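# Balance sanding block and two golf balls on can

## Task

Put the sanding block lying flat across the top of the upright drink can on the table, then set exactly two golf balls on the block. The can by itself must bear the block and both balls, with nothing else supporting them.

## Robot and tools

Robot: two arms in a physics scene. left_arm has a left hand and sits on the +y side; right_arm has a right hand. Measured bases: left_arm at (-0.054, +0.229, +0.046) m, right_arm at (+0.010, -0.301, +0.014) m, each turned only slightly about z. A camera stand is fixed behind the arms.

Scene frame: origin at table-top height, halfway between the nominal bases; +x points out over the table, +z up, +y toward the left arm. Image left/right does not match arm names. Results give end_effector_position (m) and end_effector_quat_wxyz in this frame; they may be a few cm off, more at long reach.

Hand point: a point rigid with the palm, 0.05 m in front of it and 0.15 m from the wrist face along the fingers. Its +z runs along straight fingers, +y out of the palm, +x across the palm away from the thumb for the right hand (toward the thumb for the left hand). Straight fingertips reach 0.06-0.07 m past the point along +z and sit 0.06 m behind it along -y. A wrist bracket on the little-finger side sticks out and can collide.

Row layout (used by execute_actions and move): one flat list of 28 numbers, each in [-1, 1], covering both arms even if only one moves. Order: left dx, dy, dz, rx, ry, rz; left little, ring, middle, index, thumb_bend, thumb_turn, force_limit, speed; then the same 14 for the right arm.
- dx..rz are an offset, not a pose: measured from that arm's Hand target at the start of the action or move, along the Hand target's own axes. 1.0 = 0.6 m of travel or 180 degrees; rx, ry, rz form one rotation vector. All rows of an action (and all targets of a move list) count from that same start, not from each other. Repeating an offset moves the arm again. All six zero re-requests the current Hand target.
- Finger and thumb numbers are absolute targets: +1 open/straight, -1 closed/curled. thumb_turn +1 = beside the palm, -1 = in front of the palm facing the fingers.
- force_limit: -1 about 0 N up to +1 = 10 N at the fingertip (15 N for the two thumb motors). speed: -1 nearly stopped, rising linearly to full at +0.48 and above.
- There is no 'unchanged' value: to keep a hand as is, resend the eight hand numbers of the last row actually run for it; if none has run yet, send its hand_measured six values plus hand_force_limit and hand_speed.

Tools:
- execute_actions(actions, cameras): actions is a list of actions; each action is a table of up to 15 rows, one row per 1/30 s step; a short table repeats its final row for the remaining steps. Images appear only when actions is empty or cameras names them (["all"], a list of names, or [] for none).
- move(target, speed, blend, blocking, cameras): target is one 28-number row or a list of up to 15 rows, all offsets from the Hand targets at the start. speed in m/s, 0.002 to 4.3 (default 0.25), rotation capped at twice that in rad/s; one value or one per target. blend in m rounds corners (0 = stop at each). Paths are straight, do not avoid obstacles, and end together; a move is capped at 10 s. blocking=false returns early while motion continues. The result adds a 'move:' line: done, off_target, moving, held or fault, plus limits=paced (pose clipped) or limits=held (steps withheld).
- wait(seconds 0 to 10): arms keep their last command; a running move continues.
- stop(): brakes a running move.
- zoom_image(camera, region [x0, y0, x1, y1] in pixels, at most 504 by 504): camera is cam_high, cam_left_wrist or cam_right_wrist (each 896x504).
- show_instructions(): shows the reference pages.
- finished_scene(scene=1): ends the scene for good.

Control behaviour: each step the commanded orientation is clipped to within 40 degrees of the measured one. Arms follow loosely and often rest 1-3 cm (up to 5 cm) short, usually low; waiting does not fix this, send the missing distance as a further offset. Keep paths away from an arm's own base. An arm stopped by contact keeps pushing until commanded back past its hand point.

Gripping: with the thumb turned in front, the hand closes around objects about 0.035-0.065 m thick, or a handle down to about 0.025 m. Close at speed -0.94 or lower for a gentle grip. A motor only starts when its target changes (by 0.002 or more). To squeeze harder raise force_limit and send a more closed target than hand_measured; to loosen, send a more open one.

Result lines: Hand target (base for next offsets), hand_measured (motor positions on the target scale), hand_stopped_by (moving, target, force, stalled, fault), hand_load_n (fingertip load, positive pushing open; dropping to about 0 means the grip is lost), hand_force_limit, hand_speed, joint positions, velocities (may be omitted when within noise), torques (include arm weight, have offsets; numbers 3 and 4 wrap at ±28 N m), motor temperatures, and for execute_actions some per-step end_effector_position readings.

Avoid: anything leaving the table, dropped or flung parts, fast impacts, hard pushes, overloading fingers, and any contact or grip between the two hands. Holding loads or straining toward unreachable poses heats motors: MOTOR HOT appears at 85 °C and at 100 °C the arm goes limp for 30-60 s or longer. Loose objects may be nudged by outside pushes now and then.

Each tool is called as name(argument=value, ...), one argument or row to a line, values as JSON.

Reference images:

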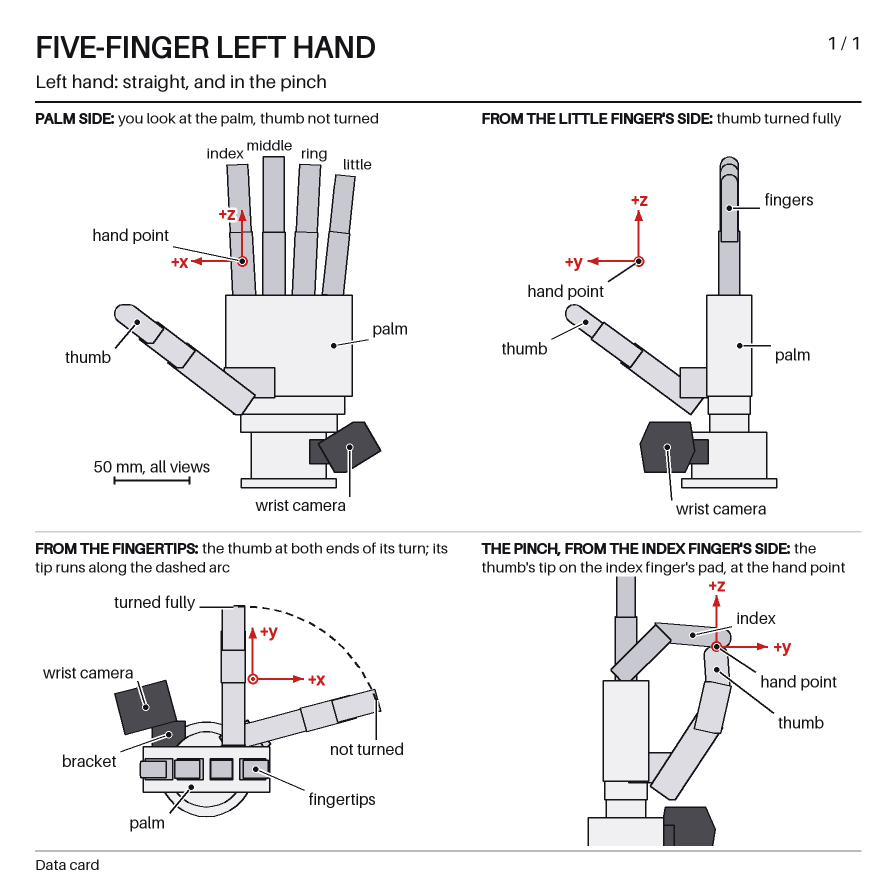

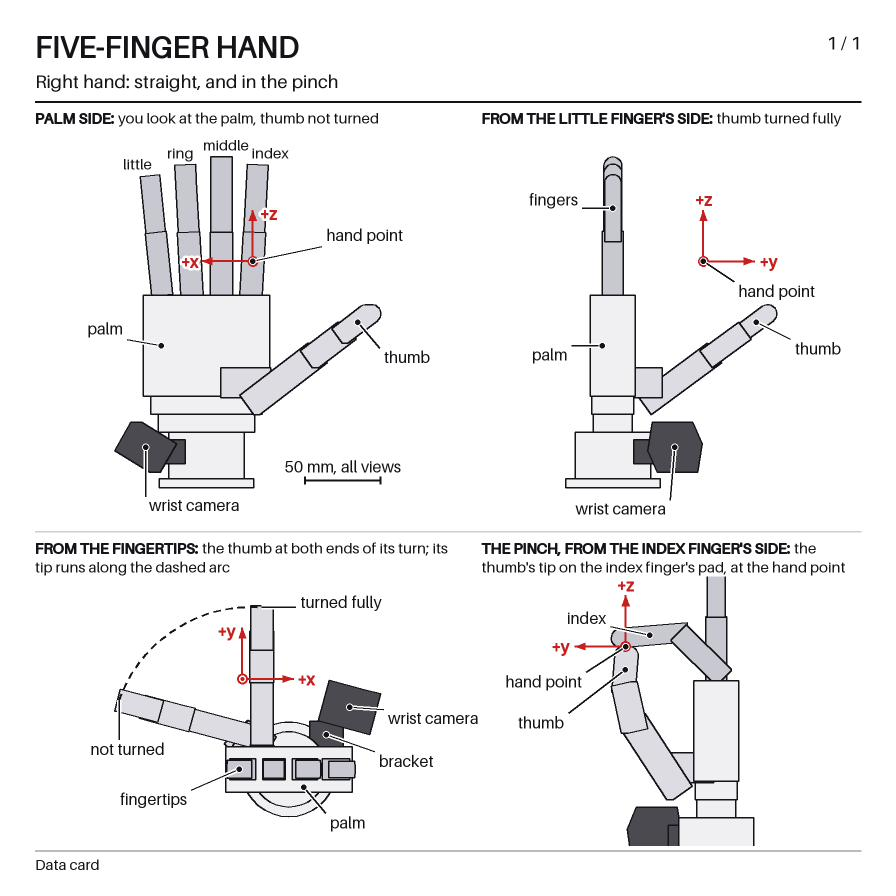

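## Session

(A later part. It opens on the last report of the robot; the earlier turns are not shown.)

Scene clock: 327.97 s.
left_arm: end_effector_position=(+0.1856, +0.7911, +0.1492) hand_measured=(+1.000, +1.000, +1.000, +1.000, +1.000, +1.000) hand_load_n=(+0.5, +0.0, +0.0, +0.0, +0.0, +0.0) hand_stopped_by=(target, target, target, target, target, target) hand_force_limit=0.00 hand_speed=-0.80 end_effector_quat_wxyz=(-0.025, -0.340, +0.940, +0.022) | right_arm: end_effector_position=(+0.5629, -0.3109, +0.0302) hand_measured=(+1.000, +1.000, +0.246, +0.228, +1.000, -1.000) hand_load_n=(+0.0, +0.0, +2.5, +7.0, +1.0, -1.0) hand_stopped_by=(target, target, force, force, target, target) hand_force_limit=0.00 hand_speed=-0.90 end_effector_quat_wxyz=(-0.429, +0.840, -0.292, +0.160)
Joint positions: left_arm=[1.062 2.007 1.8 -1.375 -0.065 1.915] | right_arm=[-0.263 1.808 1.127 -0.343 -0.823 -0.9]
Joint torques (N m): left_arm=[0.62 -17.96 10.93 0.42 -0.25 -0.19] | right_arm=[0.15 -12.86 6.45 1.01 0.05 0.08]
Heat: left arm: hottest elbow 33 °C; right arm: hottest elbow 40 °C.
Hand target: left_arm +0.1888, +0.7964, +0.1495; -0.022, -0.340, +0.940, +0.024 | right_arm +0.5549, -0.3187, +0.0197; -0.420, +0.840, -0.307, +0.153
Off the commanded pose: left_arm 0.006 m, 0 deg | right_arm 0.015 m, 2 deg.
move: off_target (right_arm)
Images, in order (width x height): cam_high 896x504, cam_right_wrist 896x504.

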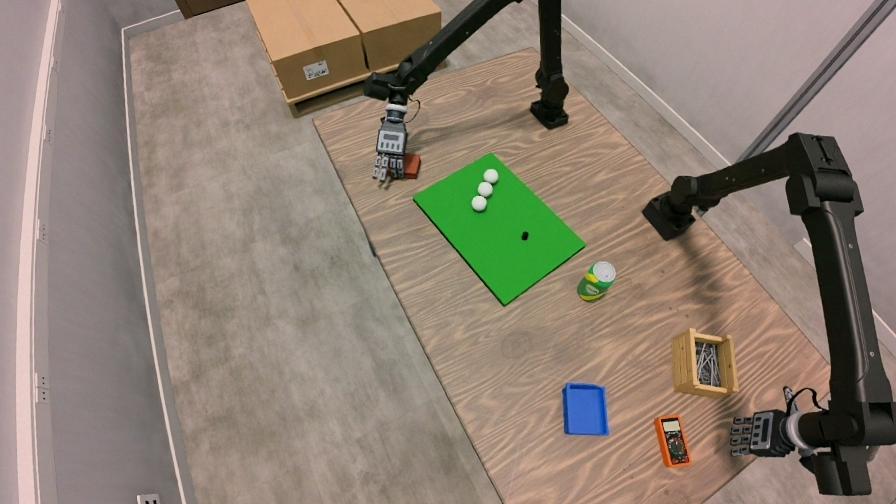

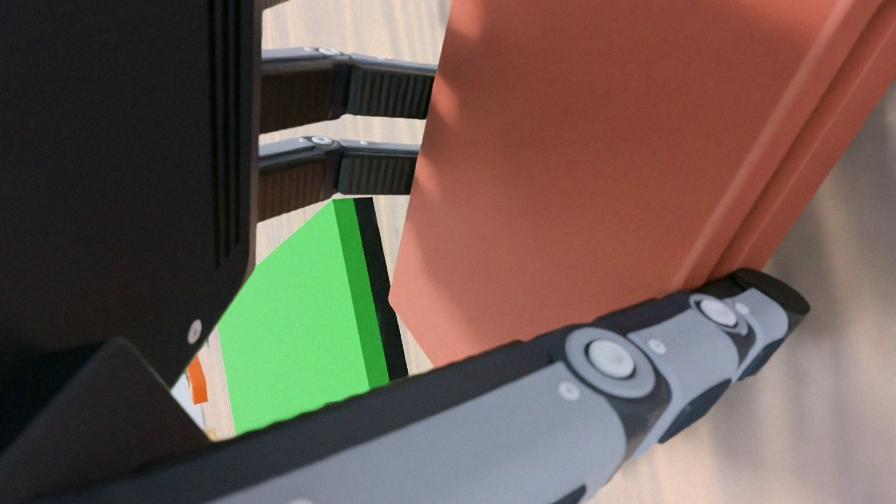

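move(
  target=[0,0,0,0,0,0,1,1,1,1,1,1,0,-0.8,0,-0.08,-0.06,0,0,0,1,1,0.2,0.2,1,-1,0,-0.9],
  speed=0.06,
  cameras=["cam_high","cam_right_wrist"],
)

zoom_image(
  camera="cam_high",
  region=[360, 110, 440, 200],
)

Scene clock: 332.27 s.
left_arm: end_effector_position=(+0.1856, +0.7911, +0.1492) hand_measured=(+1.000, +1.000, +1.000, +1.000, +1.000, +1.000) hand_load_n=(+0.0, -0.5, +0.0, +0.0, +0.0, +0.0) hand_stopped_by=(target, target, target, target, target, target) hand_force_limit=0.00 hand_speed=-0.80 end_effector_quat_wxyz=(-0.025, -0.340, +0.940, +0.022) | right_arm: end_effector_position=(+0.5359, -0.3104, +0.0502) hand_measured=(+1.000, +1.000, +0.246, +0.228, +1.000, -1.000) hand_load_n=(+0.0, +0.0, +1.0, +5.5, +1.5, -1.0) hand_stopped_by=(target, target, force, force, target, target) hand_force_limit=0.00 hand_speed=-0.90 end_effector_quat_wxyz=(-0.415, +0.843, -0.318, +0.125)
Joint positions: left_arm=[1.062 2.007 1.8 -1.375 -0.065 1.915] | right_arm=[-0.268 1.747 1.127 -0.493 -0.801 -0.901]
Joint torques (N m): left_arm=[0.5 -17.96 11.08 0.38 -0.25 -0.14] | right_arm=[0.32 -15.09 10.47 0.95 -0.72 0.1]
Motor temperatures (°C): left_arm=[25 29 33 24 25 24] | right_arm=[26 28 39 25 25 24]
Heat: left arm: hottest elbow 33 °C; right arm: hottest elbow 39 °C.
Hand target: left_arm +0.1888, +0.7964, +0.1495; -0.022, -0.340, +0.940, +0.024 | right_arm +0.5550, -0.3186, +0.0797; -0.420, +0.840, -0.307, +0.153
Off the commanded pose: left_arm 0.006 m, 0 deg | right_arm 0.036 m, 4 deg.
move: off_target (right_arm)
Images, in order (width x height): cam_high 896x504, cam_right_wrist 896x504.

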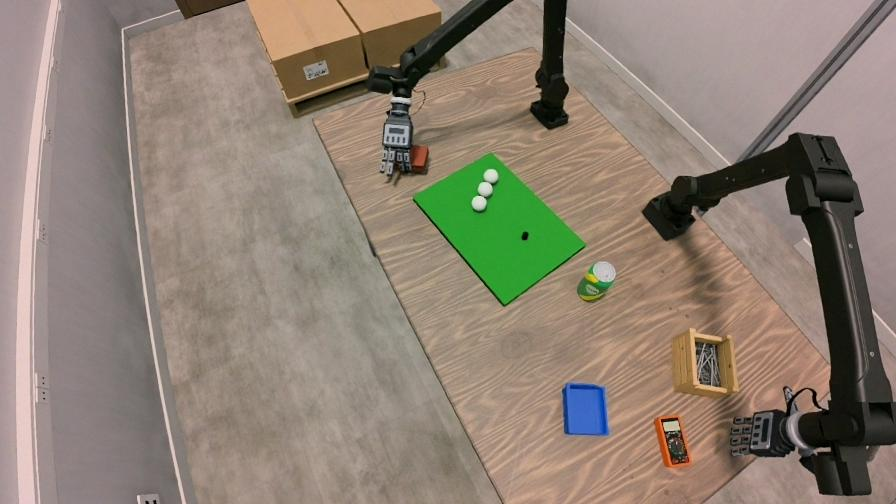

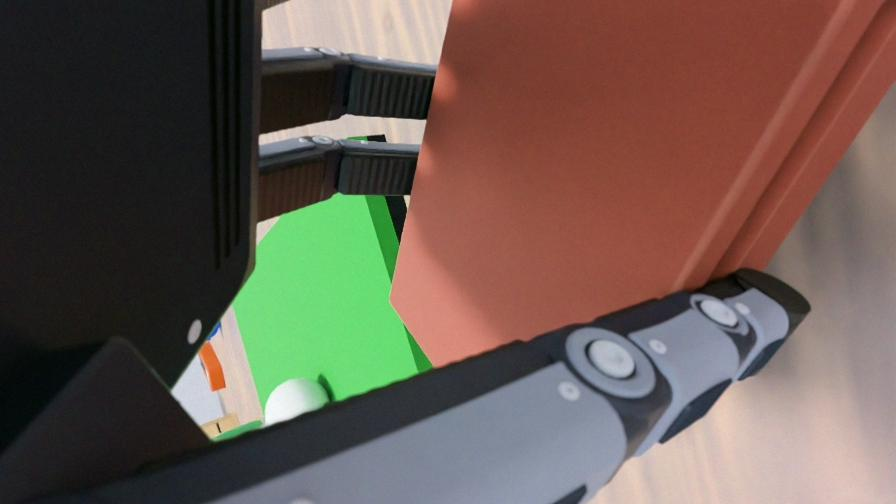

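Scaled by 5.600 from the camera's 896x504 image, which has a finer 1280x720 frame.

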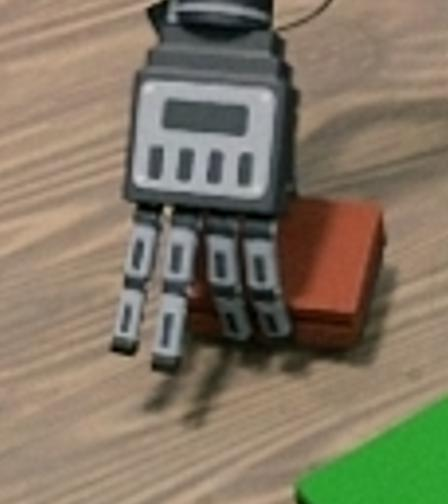

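move(
  target=[0,0,0,0,0,0,1,1,1,1,1,1,0,-0.8,0,-0.1333,-0.1,0,0,0,1,1,0.2,0.2,1,-1,0,-0.9],
  speed=0.1,
  cameras=["cam_high","cam_right_wrist"],
)

Scene clock: 337.17 s.
left_arm: end_effector_position=(+0.1856, +0.7911, +0.1492) hand_measured=(+1.000, +1.000, +1.000, +1.000, +1.000, +1.000) hand_load_n=(+0.0, +0.0, +0.0, +0.0, +0.0, +0.0) hand_stopped_by=(target, target, target, target, target, target) hand_force_limit=0.00 hand_speed=-0.80 end_effector_quat_wxyz=(-0.025, -0.340, +0.940, +0.022) | right_arm: end_effector_position=(+0.5310, -0.3093, +0.1395) hand_measured=(+1.000, +1.000, +0.246, +0.228, +1.000, -1.000) hand_load_n=(+0.0, +0.0, +0.5, +5.5, +1.5, -1.5) hand_stopped_by=(target, target, force, force, target, target) hand_force_limit=0.00 hand_speed=-0.90 end_effector_quat_wxyz=(-0.413, +0.844, -0.323, +0.115)
Joint positions: left_arm=[1.062 2.007 1.8 -1.375 -0.065 1.915] | right_arm=[-0.268 1.631 1.244 -0.748 -0.8 -0.901]
Joint torques (N m): left_arm=[0.09 -18.02 10.97 0.32 -0.23 -0.14] | right_arm=[0.38 -14.27 13.33 0.92 -0.74 0.1]
Heat: left arm: hottest elbow 33 °C; right arm: hottest elbow 40 °C.
Hand target: left_arm +0.1888, +0.7964, +0.1495; -0.022, -0.340, +0.940, +0.024 | right_arm +0.5551, -0.3185, +0.1797; -0.420, +0.840, -0.307, +0.153
Off the commanded pose: left_arm 0.006 m, 0 deg | right_arm 0.048 m, 5 deg.
move: off_target (right_arm)
Images, in order (width x height): cam_high 896x504, cam_right_wrist 896x504.

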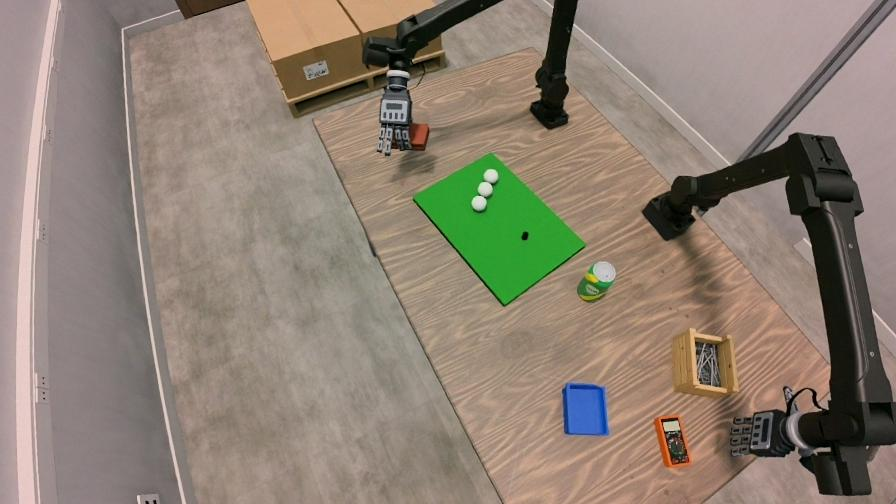

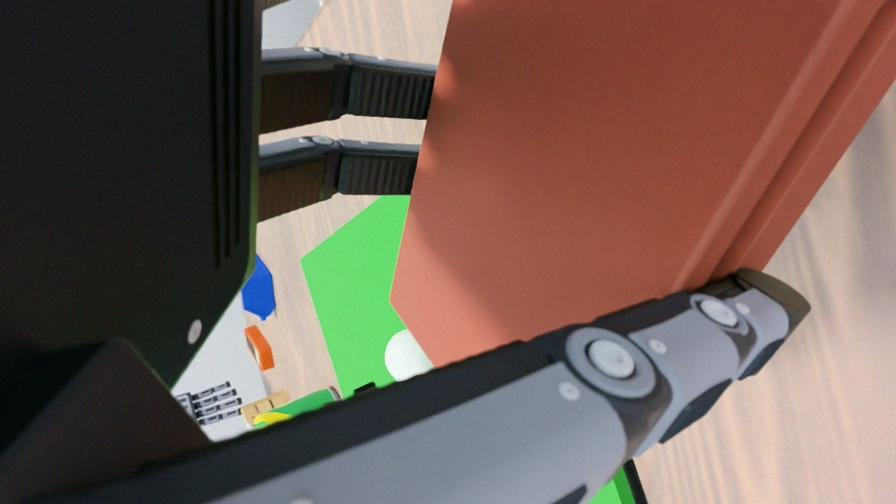

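move(
  target=[
    [0,0,0,0,0,0,1,1,1,1,1,1,0,-0.8,-0.096,-0.1242,-0.1122,0,0,0,1,1,0.2,0.2,1,-1,0,-0.9],
    [0,0,0,0,0,0,1,1,1,1,1,1,0,-0.8,-0.4492,-0.299,0.1208,0,-0.0356,-0.0267,1,1,0.2,0.2,1,-1,0,-0.9],
  ],
  speed=0.2,
  blend=[0.04,0],
  cameras=["cam_right_wrist"],
)

Scene clock: 356.43 s.
left_arm: end_effector_position=(+0.1856, +0.7911, +0.1492) hand_measured=(+1.000, +1.000, +1.000, +1.000, +1.000, +1.000) hand_load_n=(+0.0, +0.0, +0.0, +0.0, +0.0, +0.0) hand_stopped_by=(target, target, target, target, target, target) hand_force_limit=0.00 hand_speed=-0.80 end_effector_quat_wxyz=(-0.025, -0.340, +0.940, +0.022) | right_arm: end_effector_position=(+0.4431, -0.0242, +0.2619) hand_measured=(+1.000, +1.000, +0.246, +0.228, +1.000, -1.000) hand_load_n=(+0.0, +0.0, +1.0, +5.5, +1.5, -1.0) hand_stopped_by=(target, target, force, force, target, target) hand_force_limit=0.00 hand_speed=-0.90 end_effector_quat_wxyz=(-0.413, +0.869, -0.249, +0.108)
Joint positions: left_arm=[1.062 2.007 1.8 -1.375 -0.065 1.915] | right_arm=[0.366 1.349 1.234 -0.687 -0.485 -0.427]
Joint torques (N m): left_arm=[0.97 -17.79 10.88 0.4 -0.22 -0.17] | right_arm=[0.73 -9.82 11.54 2.59 -0.41 0.25]
Heat: left arm: hottest elbow 33 °C; right arm: hottest elbow 43 °C.
Hand target: left_arm +0.1888, +0.7964, +0.1495; -0.022, -0.340, +0.940, +0.024 | right_arm +0.4558, -0.0181, +0.2798; -0.429, +0.860, -0.248, +0.123
Off the commanded pose: left_arm 0.006 m, 0 deg | right_arm 0.023 m, 3 deg.
move: off_target (right_arm)
Images, in order (width x height): cam_right_wrist 896x504.

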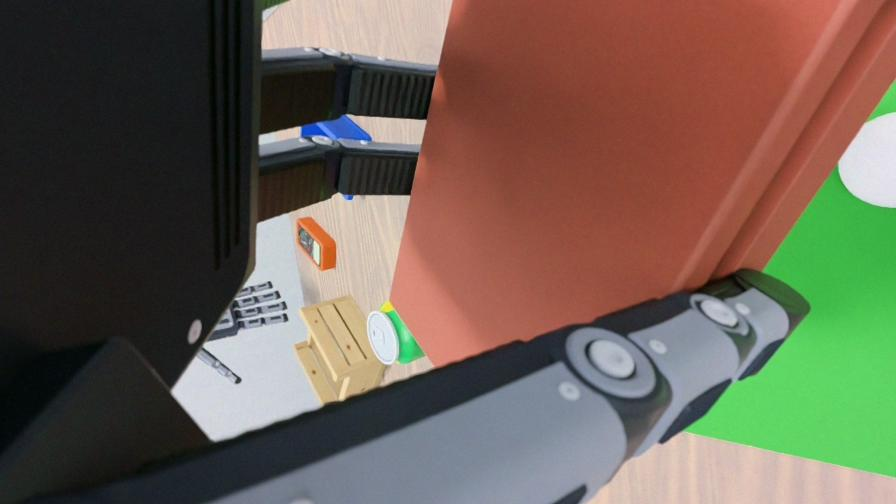

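move(
  target=[0,0,0,0,0,0,1,1,1,1,1,1,0,-0.8,-0.5473,-0.1975,0.3457,0,-0.0311,-0.0233,1,1,0.2,0.2,1,-1,0,-0.9],
  speed=0.2,
  cameras=["cam_high","cam_right_wrist"],
)

zoom_image(
  camera="cam_high",
  region=[530, 190, 670, 320],
)

Scene clock: 361.83 s.
left_arm: end_effector_position=(+0.1856, +0.7911, +0.1492) hand_measured=(+1.000, +1.000, +1.000, +1.000, +1.000, +1.000) hand_load_n=(+0.0, +0.0, +0.0, +0.0, +0.0, +0.0) hand_stopped_by=(target, target, target, target, target, target) hand_force_limit=0.00 hand_speed=-0.80 end_effector_quat_wxyz=(-0.025, -0.340, +0.940, +0.022) | right_arm: end_effector_position=(+0.2905, +0.3334, +0.2082) hand_measured=(+1.000, +1.000, +0.246, +0.228, +1.000, -1.000) hand_load_n=(+0.0, +0.0, +1.0, +5.5, +1.0, -1.0) hand_stopped_by=(target, target, force, force, target, target) hand_force_limit=0.00 hand_speed=-0.90 end_effector_quat_wxyz=(-0.402, +0.891, -0.190, +0.091)
Joint positions: left_arm=[1.062 2.007 1.8 -1.375 -0.065 1.915] | right_arm=[1.087 1.753 1.56 -0.528 -0.024 -0.033]
Joint torques (N m): left_arm=[0.56 -18.37 11.03 0.49 -0.22 -0.18] | right_arm=[-0.21 -16.15 15.36 1.77 -0.09 0.24]
Motor temperatures (°C): left_arm=[24 29 33 24 25 24] | right_arm=[26 28 44 25 25 24]
Heat: left arm: hottest elbow 33 °C; right arm: hottest elbow 44 °C.
Hand target: left_arm +0.1888, +0.7964, +0.1495; -0.022, -0.340, +0.940, +0.024 | right_arm +0.3039, +0.3572, +0.2502; -0.436, +0.873, -0.195, +0.097
Off the commanded pose: left_arm 0.006 m, 0 deg | right_arm 0.050 m, 4 deg.
move: off_target (right_arm)
Images, in order (width x height): cam_high 896x504, cam_right_wrist 896x504.

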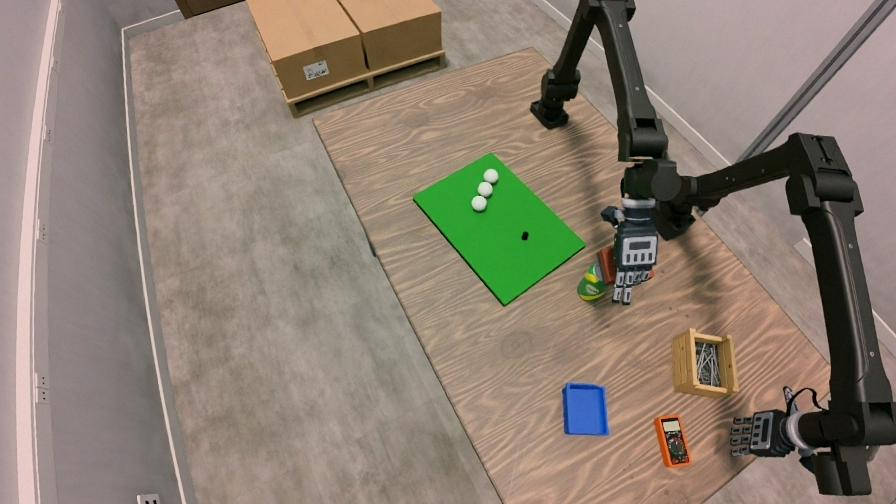

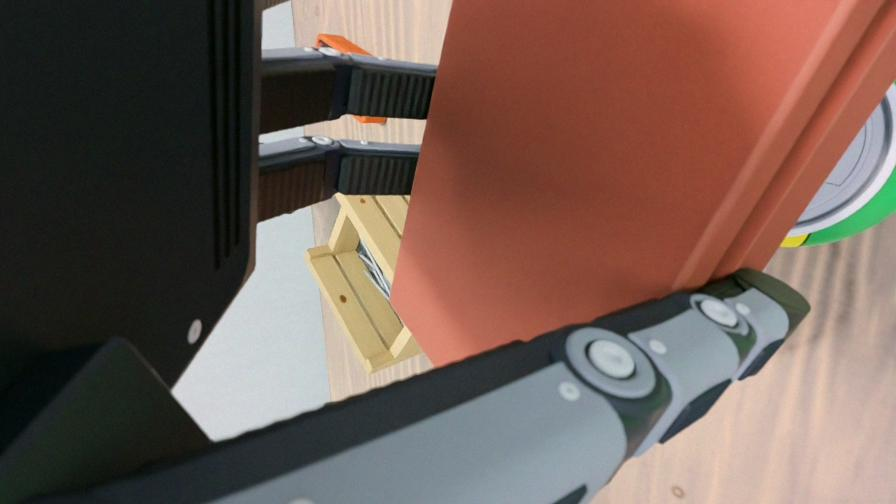

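Scaled by 3.600 from the camera's 896x504 image, which has a finer 1280x720 frame.

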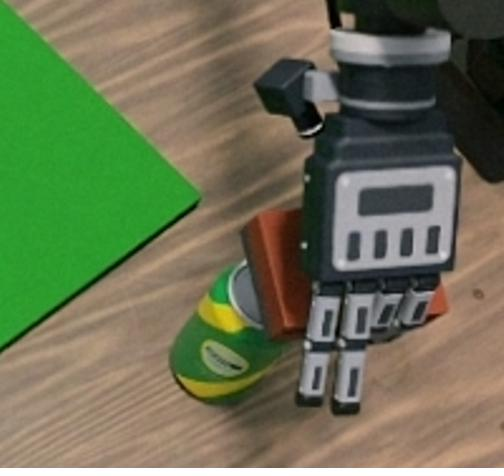

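move(
  target=[0,0,0,0,0,0,1,1,1,1,1,1,0,-0.8,0.0475,0.0672,0.0022,0.0317,0,0,1,1,0.2,0.2,1,-1,0,-0.9],
  speed=0.1,
  cameras=["cam_high","cam_right_wrist"],
)

zoom_image(
  camera="cam_high",
  region=[560, 220, 660, 320],
)

Scene clock: 382.60 s.
left_arm: end_effector_position=(+0.1856, +0.7911, +0.1492) hand_measured=(+1.000, +1.000, +1.000, +1.000, +1.000, +1.000) hand_load_n=(+0.0, +0.0, +0.0, +0.0, +0.0, +0.0) hand_stopped_by=(target, target, target, target, target, target) hand_force_limit=0.00 hand_speed=-0.80 end_effector_quat_wxyz=(-0.025, -0.340, +0.940, +0.022) | right_arm: end_effector_position=(+0.3145, +0.3156, +0.1801) hand_measured=(+1.000, +1.000, +0.246, +0.228, +1.000, -1.000) hand_load_n=(+0.0, +0.0, +1.0, +5.5, +1.5, -1.5) hand_stopped_by=(target, target, force, force, target, target) hand_force_limit=0.00 hand_speed=-0.90 end_effector_quat_wxyz=(-0.445, +0.868, -0.198, +0.096)
Joint positions: left_arm=[1.062 2.007 1.8 -1.375 -0.065 1.915] | right_arm=[1.032 1.719 1.392 -0.3 -0.066 -0.037]
Joint torques (N m): left_arm=[0.91 -18.02 11.03 0.34 -0.21 -0.14] | right_arm=[1.03 -17.08 10.37 2.96 -0.22 0.03]
Heat: left arm: hottest elbow 33 °C; right arm: hottest elbow 47 °C.
Hand target: left_arm +0.1888, +0.7964, +0.1495; -0.022, -0.340, +0.940, +0.024 | right_arm +0.3197, +0.3242, +0.2168; -0.479, +0.850, -0.190, +0.106
Off the commanded pose: left_arm 0.006 m, 0 deg | right_arm 0.038 m, 5 deg.
move: off_target (right_arm)
Images, in order (width x height): cam_high 896x504, cam_right_wrist 896x504.

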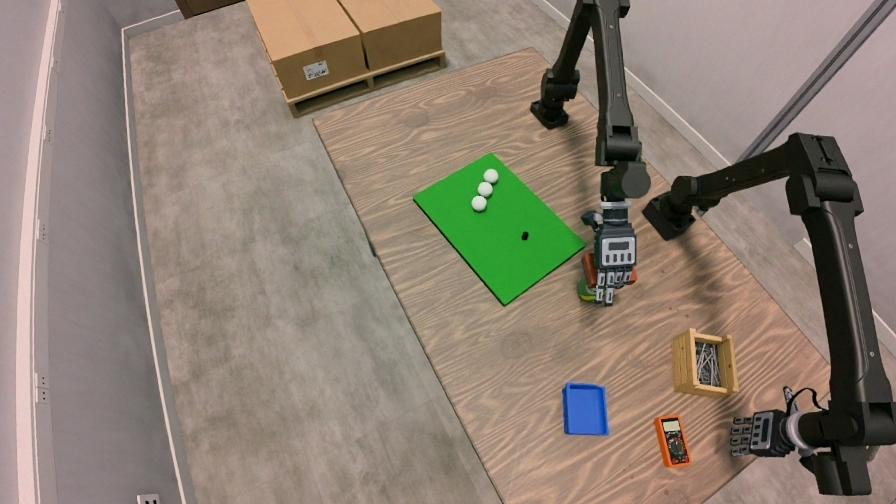

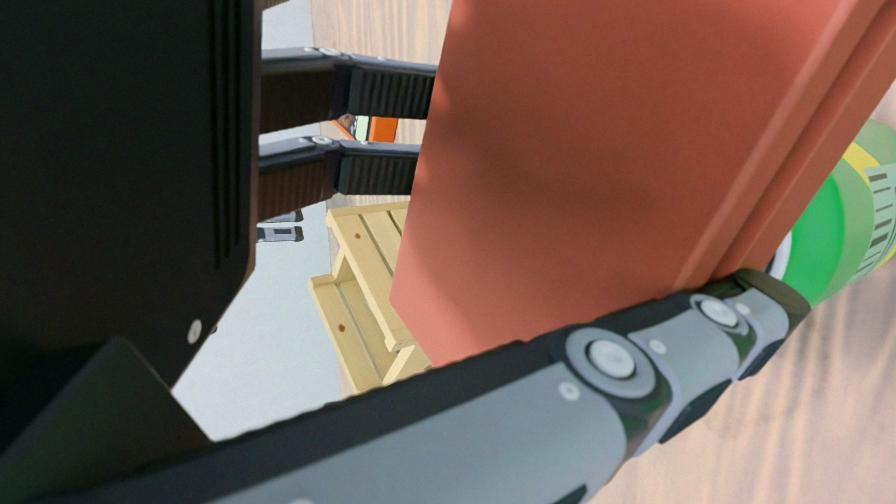

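Scaled by 5.040 from the camera's 896x504 image, which has a finer 1280x720 frame.

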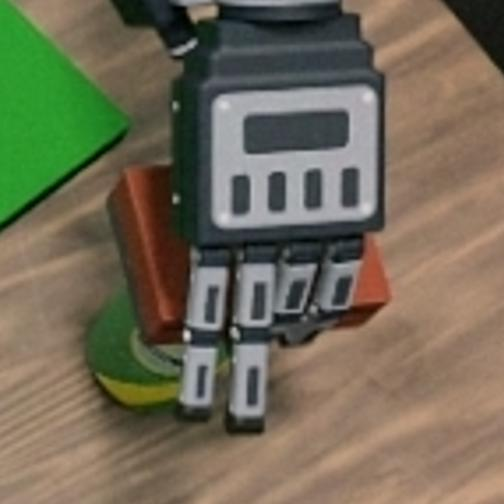

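move(
  target=[0,0,0,0,0,0,1,1,1,1,1,1,0,-0.8,-0.0085,0.0282,0.0017,0,0.0053,-0.0071,1,1,0.2,0.2,1,-1,0,-0.9],
  speed=0.05,
  cameras=["cam_high","cam_right_wrist"],
)

zoom_image(
  camera="cam_high",
  region=[560, 220, 660, 320],
)

zoom_image(
  camera="cam_right_wrist",
  region=[640, 0, 896, 350],
)

Scene clock: 396.80 s.
left_arm: end_effector_position=(+0.1856, +0.7911, +0.1492) hand_measured=(+1.000, +1.000, +1.000, +1.000, +1.000, +1.000) hand_load_n=(+0.0, +0.0, +0.0, +0.0, -0.5, +0.0) hand_stopped_by=(target, target, target, target, target, target) hand_force_limit=0.00 hand_speed=-0.80 end_effector_quat_wxyz=(-0.025, -0.340, +0.940, +0.022) | right_arm: end_effector_position=(+0.3111, +0.3085, +0.1653) hand_measured=(+1.000, +1.000, +0.246, +0.228, +1.000, -1.000) hand_load_n=(+0.0, +0.0, +0.5, +5.5, +1.5, -1.0) hand_stopped_by=(target, target, force, force, target, target) hand_force_limit=0.00 hand_speed=-0.90 end_effector_quat_wxyz=(-0.442, +0.869, -0.195, +0.108)
Joint positions: left_arm=[1.062 2.007 1.8 -1.375 -0.065 1.915] | right_arm=[1.04 1.711 1.342 -0.257 -0.04 -0.048]
Joint torques (N m): left_arm=[0.09 -17.67 11.06 0.42 -0.24 -0.12] | right_arm=[1.85 -16.97 10 3.06 -0.08 -0.03]
Heat: left arm: hottest elbow 33 °C; right arm: hottest elbow 45 °C.
Hand target: left_arm +0.1888, +0.7964, +0.1495; -0.022, -0.340, +0.940, +0.024 | right_arm +0.3117, +0.3192, +0.2021; -0.476, +0.852, -0.184, +0.119
Off the commanded pose: left_arm 0.006 m, 0 deg | right_arm 0.038 m, 5 deg.
move: off_target (right_arm)
Images, in order (width x height): cam_high 896x504, cam_right_wrist 896x504.

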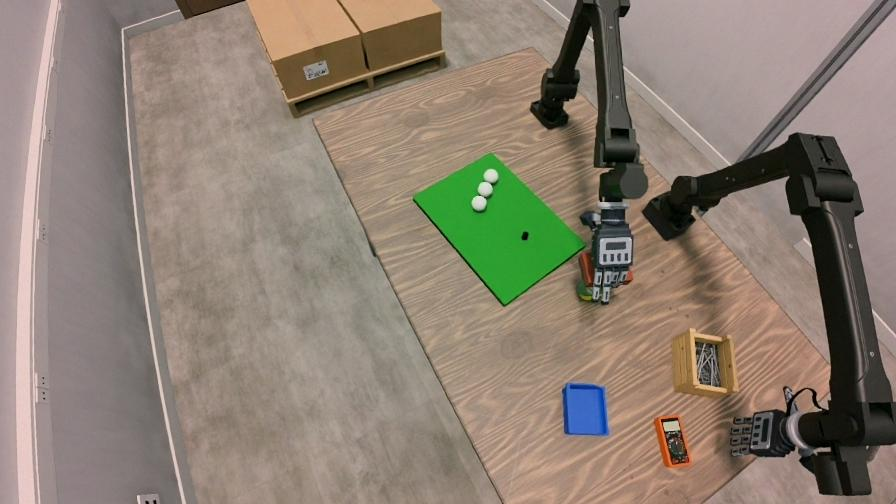

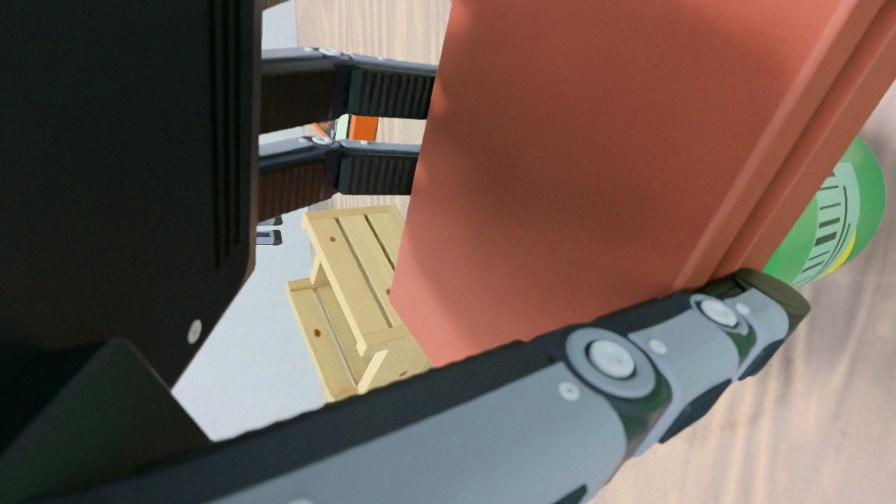

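Scaled by 5.040 from the camera's 896x504 image, which has a finer 1280x720 frame.

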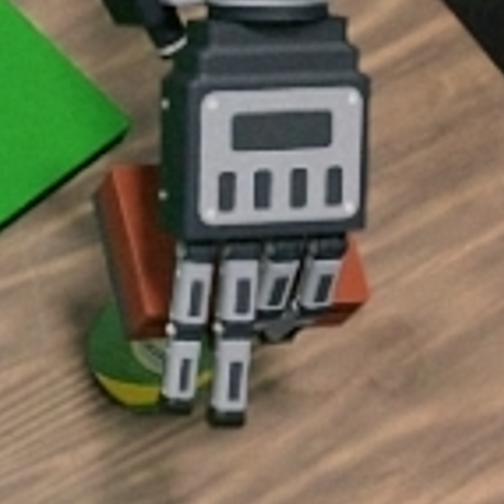

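Scaled by 1.440 from the camera's 896x504 image, which has a finer 1280x720 frame.

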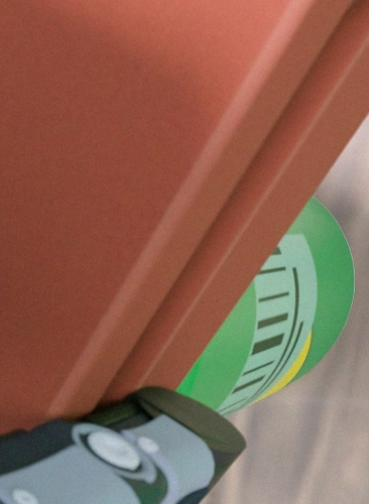

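move(
  target=[0,0,0,0,0,0,1,1,1,1,1,1,0,-0.8,-0.0108,0.0108,0.0138,0,0,0,1,1,0.2,0.2,1,-1,0,-0.9],
  speed=0.05,
  cameras=["cam_high","cam_right_wrist"],
)

zoom_image(
  camera="cam_high",
  region=[560, 220, 660, 320],
)

zoom_image(
  camera="cam_right_wrist",
  region=[640, 0, 896, 350],
)

Scene clock: 408.87 s.
left_arm: end_effector_position=(+0.1856, +0.7911, +0.1492) hand_measured=(+1.000, +1.000, +1.000, +1.000, +1.000, +1.000) hand_load_n=(+0.0, +0.0, +0.0, +0.0, +0.0, +0.0) hand_stopped_by=(target, target, target, target, target, target) hand_force_limit=0.00 hand_speed=-0.80 end_effector_quat_wxyz=(-0.025, -0.340, +0.940, +0.022) | right_arm: end_effector_position=(+0.3078, +0.3150, +0.1690) hand_measured=(+1.000, +1.000, +0.246, +0.228, +1.000, -1.000) hand_load_n=(+0.0, +0.0, +1.0, +5.5, +1.0, -1.0) hand_stopped_by=(target, target, force, force, target, target) hand_force_limit=0.00 hand_speed=-0.90 end_effector_quat_wxyz=(-0.451, +0.865, -0.191, +0.112)
Joint positions: left_arm=[1.062 2.007 1.8 -1.375 -0.065 1.915] | right_arm=[1.052 1.711 1.342 -0.236 -0.031 -0.048]
Joint torques (N m): left_arm=[0.56 -18.14 10.96 0.44 -0.25 -0.16] | right_arm=[2.2 -15.56 9.74 3.06 -0.05 0.08]
Heat: left arm: hottest elbow 33 °C; right arm: hottest elbow 43 °C.
Hand target: left_arm +0.1888, +0.7964, +0.1495; -0.022, -0.340, +0.940, +0.024 | right_arm +0.3076, +0.3252, +0.1920; -0.476, +0.852, -0.184, +0.119
Off the commanded pose: left_arm 0.006 m, 0 deg | right_arm 0.025 m, 3 deg.
move: off_target (right_arm)
Images, in order (width x height): cam_high 896x504, cam_right_wrist 896x504.

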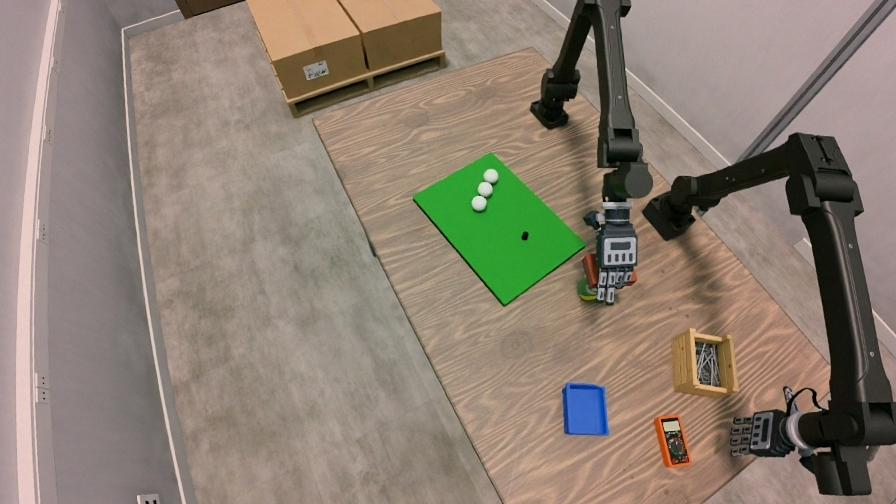

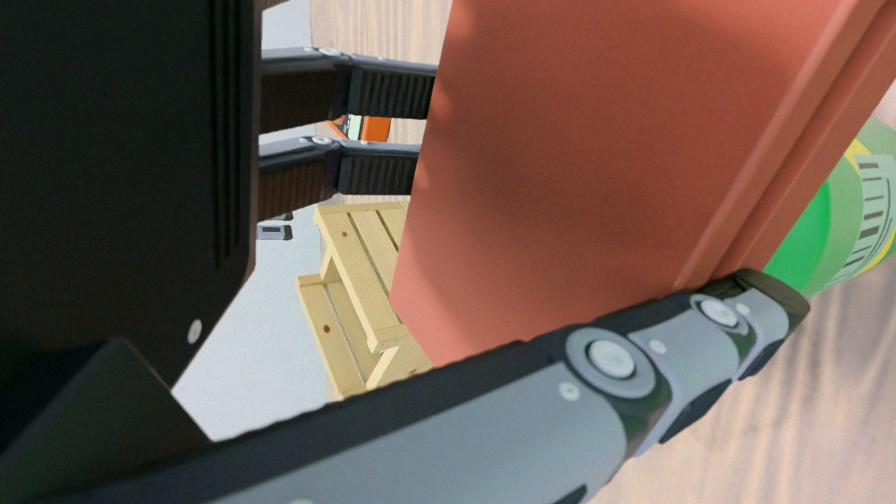

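Scaled by 5.040 from the camera's 896x504 image, which has a finer 1280x720 frame.

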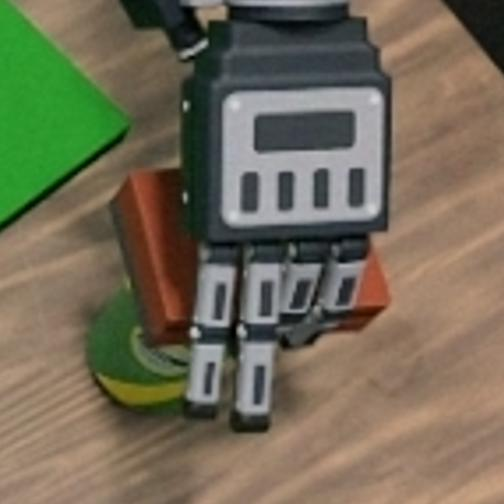

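Scaled by 1.440 from the camera's 896x504 image, which has a finer 1280x720 frame.

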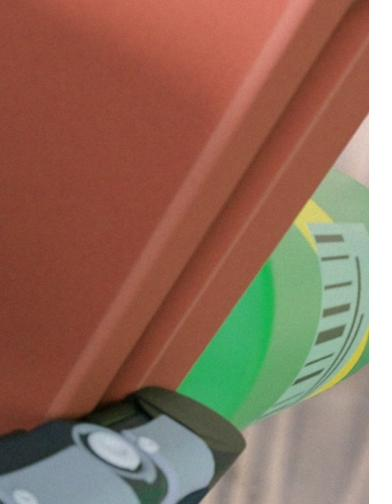

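move(
  target=[0,0,0,0,0,0,1,1,1,1,1,1,0,-0.8,-0.0006,0.0171,0.0104,0,0,0,1,1,0.2,0.2,1,-1,0,-0.9],
  speed=0.05,
  cameras=[],
)

Scene clock: 414.27 s.
left_arm: end_effector_position=(+0.1856, +0.7911, +0.1492) hand_measured=(+1.000, +1.000, +1.000, +1.000, +1.000, +1.000) hand_load_n=(+0.0, +0.0, +0.0, +0.0, +0.0, +0.0) hand_stopped_by=(target, target, target, target, target, target) hand_force_limit=0.00 hand_speed=-0.80 end_effector_quat_wxyz=(-0.025, -0.340, +0.940, +0.022) | right_arm: end_effector_position=(+0.3066, +0.3138, +0.1625) hand_measured=(+1.000, +1.000, +0.246, +0.228, +1.000, -1.000) hand_load_n=(+0.0, +0.0, +0.5, +6.0, +1.5, -1.0) hand_stopped_by=(target, target, force, force, target, target) hand_force_limit=0.00 hand_speed=-0.90 end_effector_quat_wxyz=(-0.454, +0.863, -0.191, +0.113)
Joint positions: left_arm=[1.062 2.007 1.8 -1.375 -0.065 1.915] | right_arm=[1.052 1.711 1.32 -0.206 -0.03 -0.048]
Joint torques (N m): left_arm=[0.44 -17.61 11.02 0.4 -0.25 -0.16] | right_arm=[1.55 -14.8 9.91 3.06 -0.06 0.07]
Heat: left arm: hottest elbow 33 °C; right arm: hottest elbow 42 °C.
Hand target: left_arm +0.1888, +0.7964, +0.1495; -0.022, -0.340, +0.940, +0.024 | right_arm +0.3078, +0.3252, +0.1801; -0.476, +0.852, -0.184, +0.119
Off the commanded pose: left_arm 0.006 m, 0 deg | right_arm 0.021 m, 3 deg.
move: off_target (right_arm)
No camera images: "cameras" was empty.

move(
  target=[0,0,0,0,0,0,1,1,1,1,1,1,0,-0.8,-0.0006,0.0171,0.0104,0,0,0,1,1,0.2,0.2,1,-1,0,-0.9],
  speed=0.05,
  cameras=["cam_high","cam_right_wrist"],
)

zoom_image(
  camera="cam_high",
  region=[560, 220, 660, 320],
)

Scene clock: 418.40 s.
left_arm: end_effector_position=(+0.1856, +0.7911, +0.1492) hand_measured=(+1.000, +1.000, +1.000, +1.000, +1.000, +1.000) hand_load_n=(+0.0, +0.0, +0.0, +0.0, +0.0, +0.0) hand_stopped_by=(target, target, target, target, target, target) hand_force_limit=0.00 hand_speed=-0.80 end_effector_quat_wxyz=(-0.025, -0.340, +0.940, +0.022) | right_arm: end_effector_position=(+0.3073, +0.3149, +0.1607) hand_measured=(+1.000, +1.000, +0.246, +0.228, +1.000, -1.000) hand_load_n=(+0.0, -0.5, +1.0, +5.5, +1.5, -1.0) hand_stopped_by=(target, target, force, force, target, target) hand_force_limit=0.00 hand_speed=-0.90 end_effector_quat_wxyz=(-0.461, +0.859, -0.190, +0.116)
Joint positions: left_arm=[1.062 2.007 1.8 -1.375 -0.065 1.915] | right_arm=[1.052 1.711 1.306 -0.176 -0.03 -0.048]
Joint torques (N m): left_arm=[0.38 -18.08 11 0.5 -0.24 -0.2] | right_arm=[1.73 -13.86 9.63 3.14 -0.06 0.07]
Heat: left arm: hottest elbow 33 °C; right arm: hottest elbow 42 °C.
Hand target: left_arm +0.1888, +0.7964, +0.1495; -0.022, -0.340, +0.940, +0.024 | right_arm +0.3078, +0.3252, +0.1680; -0.476, +0.852, -0.184, +0.119
Off the commanded pose: left_arm 0.006 m, 0 deg | right_arm 0.013 m, 2 deg.
move: off_target (right_arm)
Images, in order (width x height): cam_high 896x504, cam_right_wrist 896x504.

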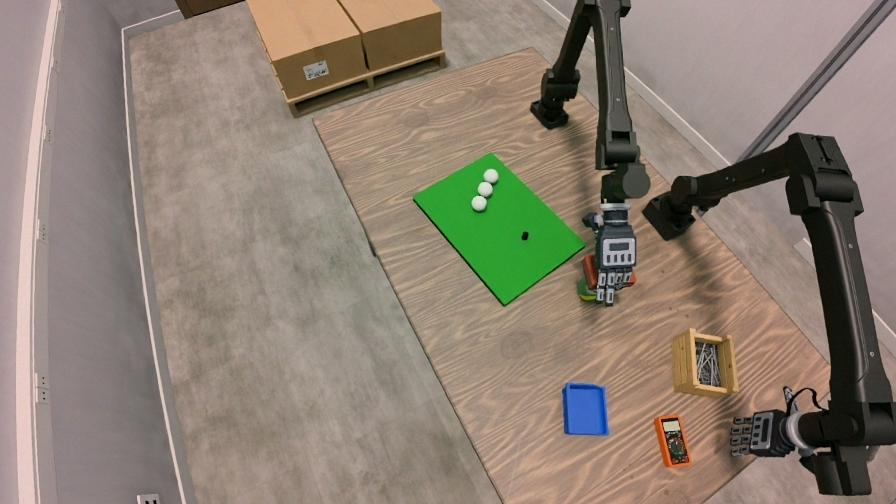

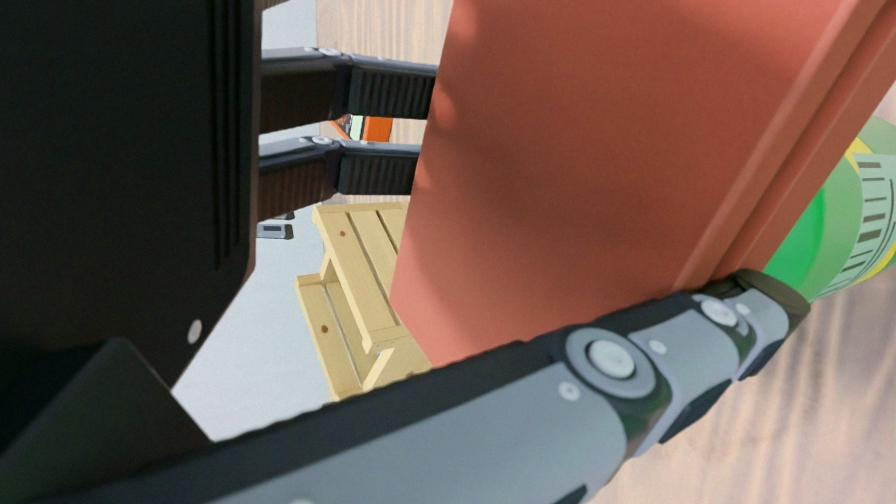

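Scaled by 5.040 from the camera's 896x504 image, which has a finer 1280x720 frame.

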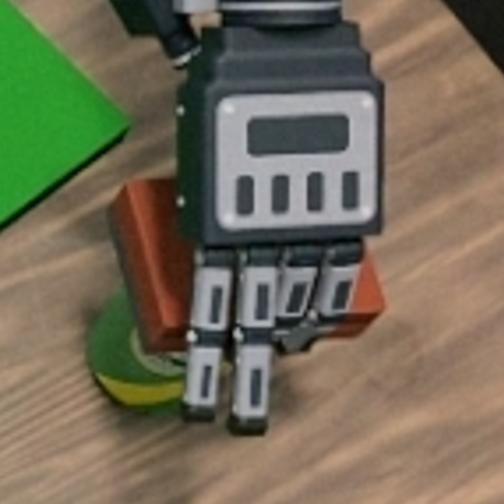

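move(
  target=[0,0,0,0,0,0,1,1,1,1,1,1,0,-0.8,-0.0006,0.0171,0.0104,-0.0128,0,0,1,1,0.2,0.2,1,-1,0,-0.9],
  speed=0.05,
  cameras=["cam_high","cam_right_wrist"],
)

zoom_image(
  camera="cam_high",
  region=[560, 220, 660, 320],
)

Scene clock: 425.50 s.
left_arm: end_effector_position=(+0.1856, +0.7911, +0.1492) hand_measured=(+1.000, +1.000, +1.000, +1.000, +1.000, +1.000) hand_load_n=(+0.0, +0.0, +0.0, +0.0, +0.0, +0.0) hand_stopped_by=(target, target, target, target, target, target) hand_force_limit=0.00 hand_speed=-0.80 end_effector_quat_wxyz=(-0.025, -0.340, +0.940, +0.022) | right_arm: end_effector_position=(+0.3073, +0.3151, +0.1592) hand_measured=(+1.000, +1.000, +0.246, +0.228, +1.000, -1.000) hand_load_n=(+0.0, +0.0, +0.5, +5.5, +1.5, -1.0) hand_stopped_by=(target, target, force, force, target, target) hand_force_limit=0.00 hand_speed=-0.90 end_effector_quat_wxyz=(-0.460, +0.860, -0.190, +0.116)
Joint positions: left_arm=[1.062 2.007 1.8 -1.375 -0.065 1.915] | right_arm=[1.053 1.713 1.306 -0.175 -0.029 -0.048]
Joint torques (N m): left_arm=[0.21 -18.32 10.86 0.47 -0.24 -0.15] | right_arm=[1.85 -12.4 10.92 1.8 0 0.06]
Heat: left arm: hottest elbow 33 °C; right arm: hottest elbow 42 °C.
Hand target: left_arm +0.1888, +0.7964, +0.1495; -0.022, -0.340, +0.940, +0.024 | right_arm +0.3076, +0.3254, +0.1561; -0.459, +0.861, -0.186, +0.115
Off the commanded pose: left_arm 0.006 m, 0 deg | right_arm 0.011 m, 0 deg.
move: off_target (right_arm)
Images, in order (width x height): cam_high 896x504, cam_right_wrist 896x504.

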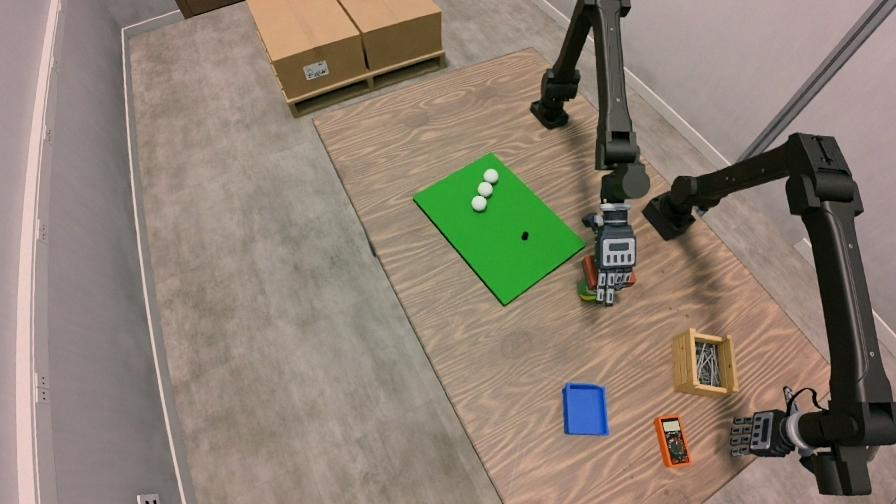

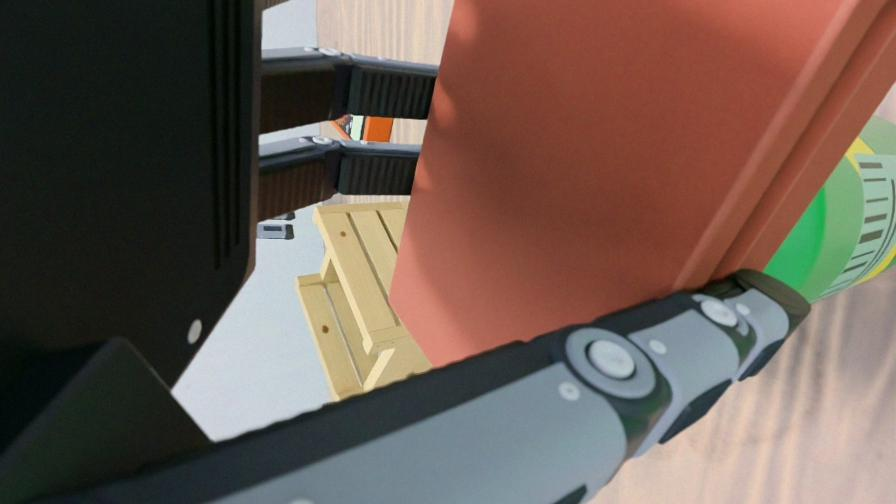

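Scaled by 5.040 from the camera's 896x504 image, which has a finer 1280x720 frame.

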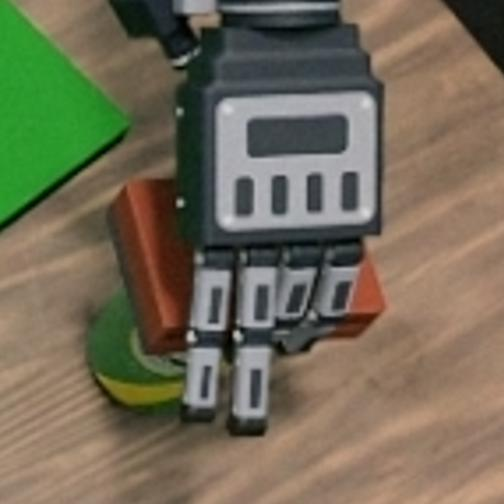

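move(
  target=[0,0,0,0,0,0,1,1,1,1,1,1,0,-0.8,0,0.0137,0.0092,0,0,0,1,1,0.2,0.2,1,-1,0,-0.9],
  speed=0.05,
  cameras=[],
)

Scene clock: 433.37 s.
left_arm: end_effector_position=(+0.1856, +0.7911, +0.1492) hand_measured=(+1.000, +1.000, +1.000, +1.000, +1.000, +1.000) hand_load_n=(+0.0, +0.0, +0.0, +0.0, +0.0, +0.0) hand_stopped_by=(target, target, target, target, target, target) hand_force_limit=0.00 hand_speed=-0.80 end_effector_quat_wxyz=(-0.025, -0.340, +0.940, +0.022) | right_arm: end_effector_position=(+0.3073, +0.3151, +0.1585) hand_measured=(+1.000, +1.000, +0.246, +0.228, +1.000, -1.000) hand_load_n=(+0.0, +0.0, +0.0, +5.0, +1.5, -1.0) hand_stopped_by=(target, target, force, force, target, target) hand_force_limit=0.00 hand_speed=-0.90 end_effector_quat_wxyz=(-0.460, +0.860, -0.190, +0.115)
Joint positions: left_arm=[1.062 2.007 1.8 -1.375 -0.065 1.915] | right_arm=[1.053 1.714 1.306 -0.175 -0.029 -0.048]
Joint torques (N m): left_arm=[0.97 -18.32 11.04 0.46 -0.28 -0.2] | right_arm=[1.14 -11.69 9.85 2.67 0.01 0.06]
Heat: left arm: hottest elbow 33 °C; right arm: hottest elbow 43 °C.
Hand target: left_arm +0.1888, +0.7964, +0.1495; -0.022, -0.340, +0.940, +0.024 | right_arm +0.3079, +0.3253, +0.1463; -0.459, +0.861, -0.187, +0.115
Off the commanded pose: left_arm 0.006 m, 0 deg | right_arm 0.016 m, 0 deg.
move: off_target (right_arm)
No camera images: "cameras" was empty.


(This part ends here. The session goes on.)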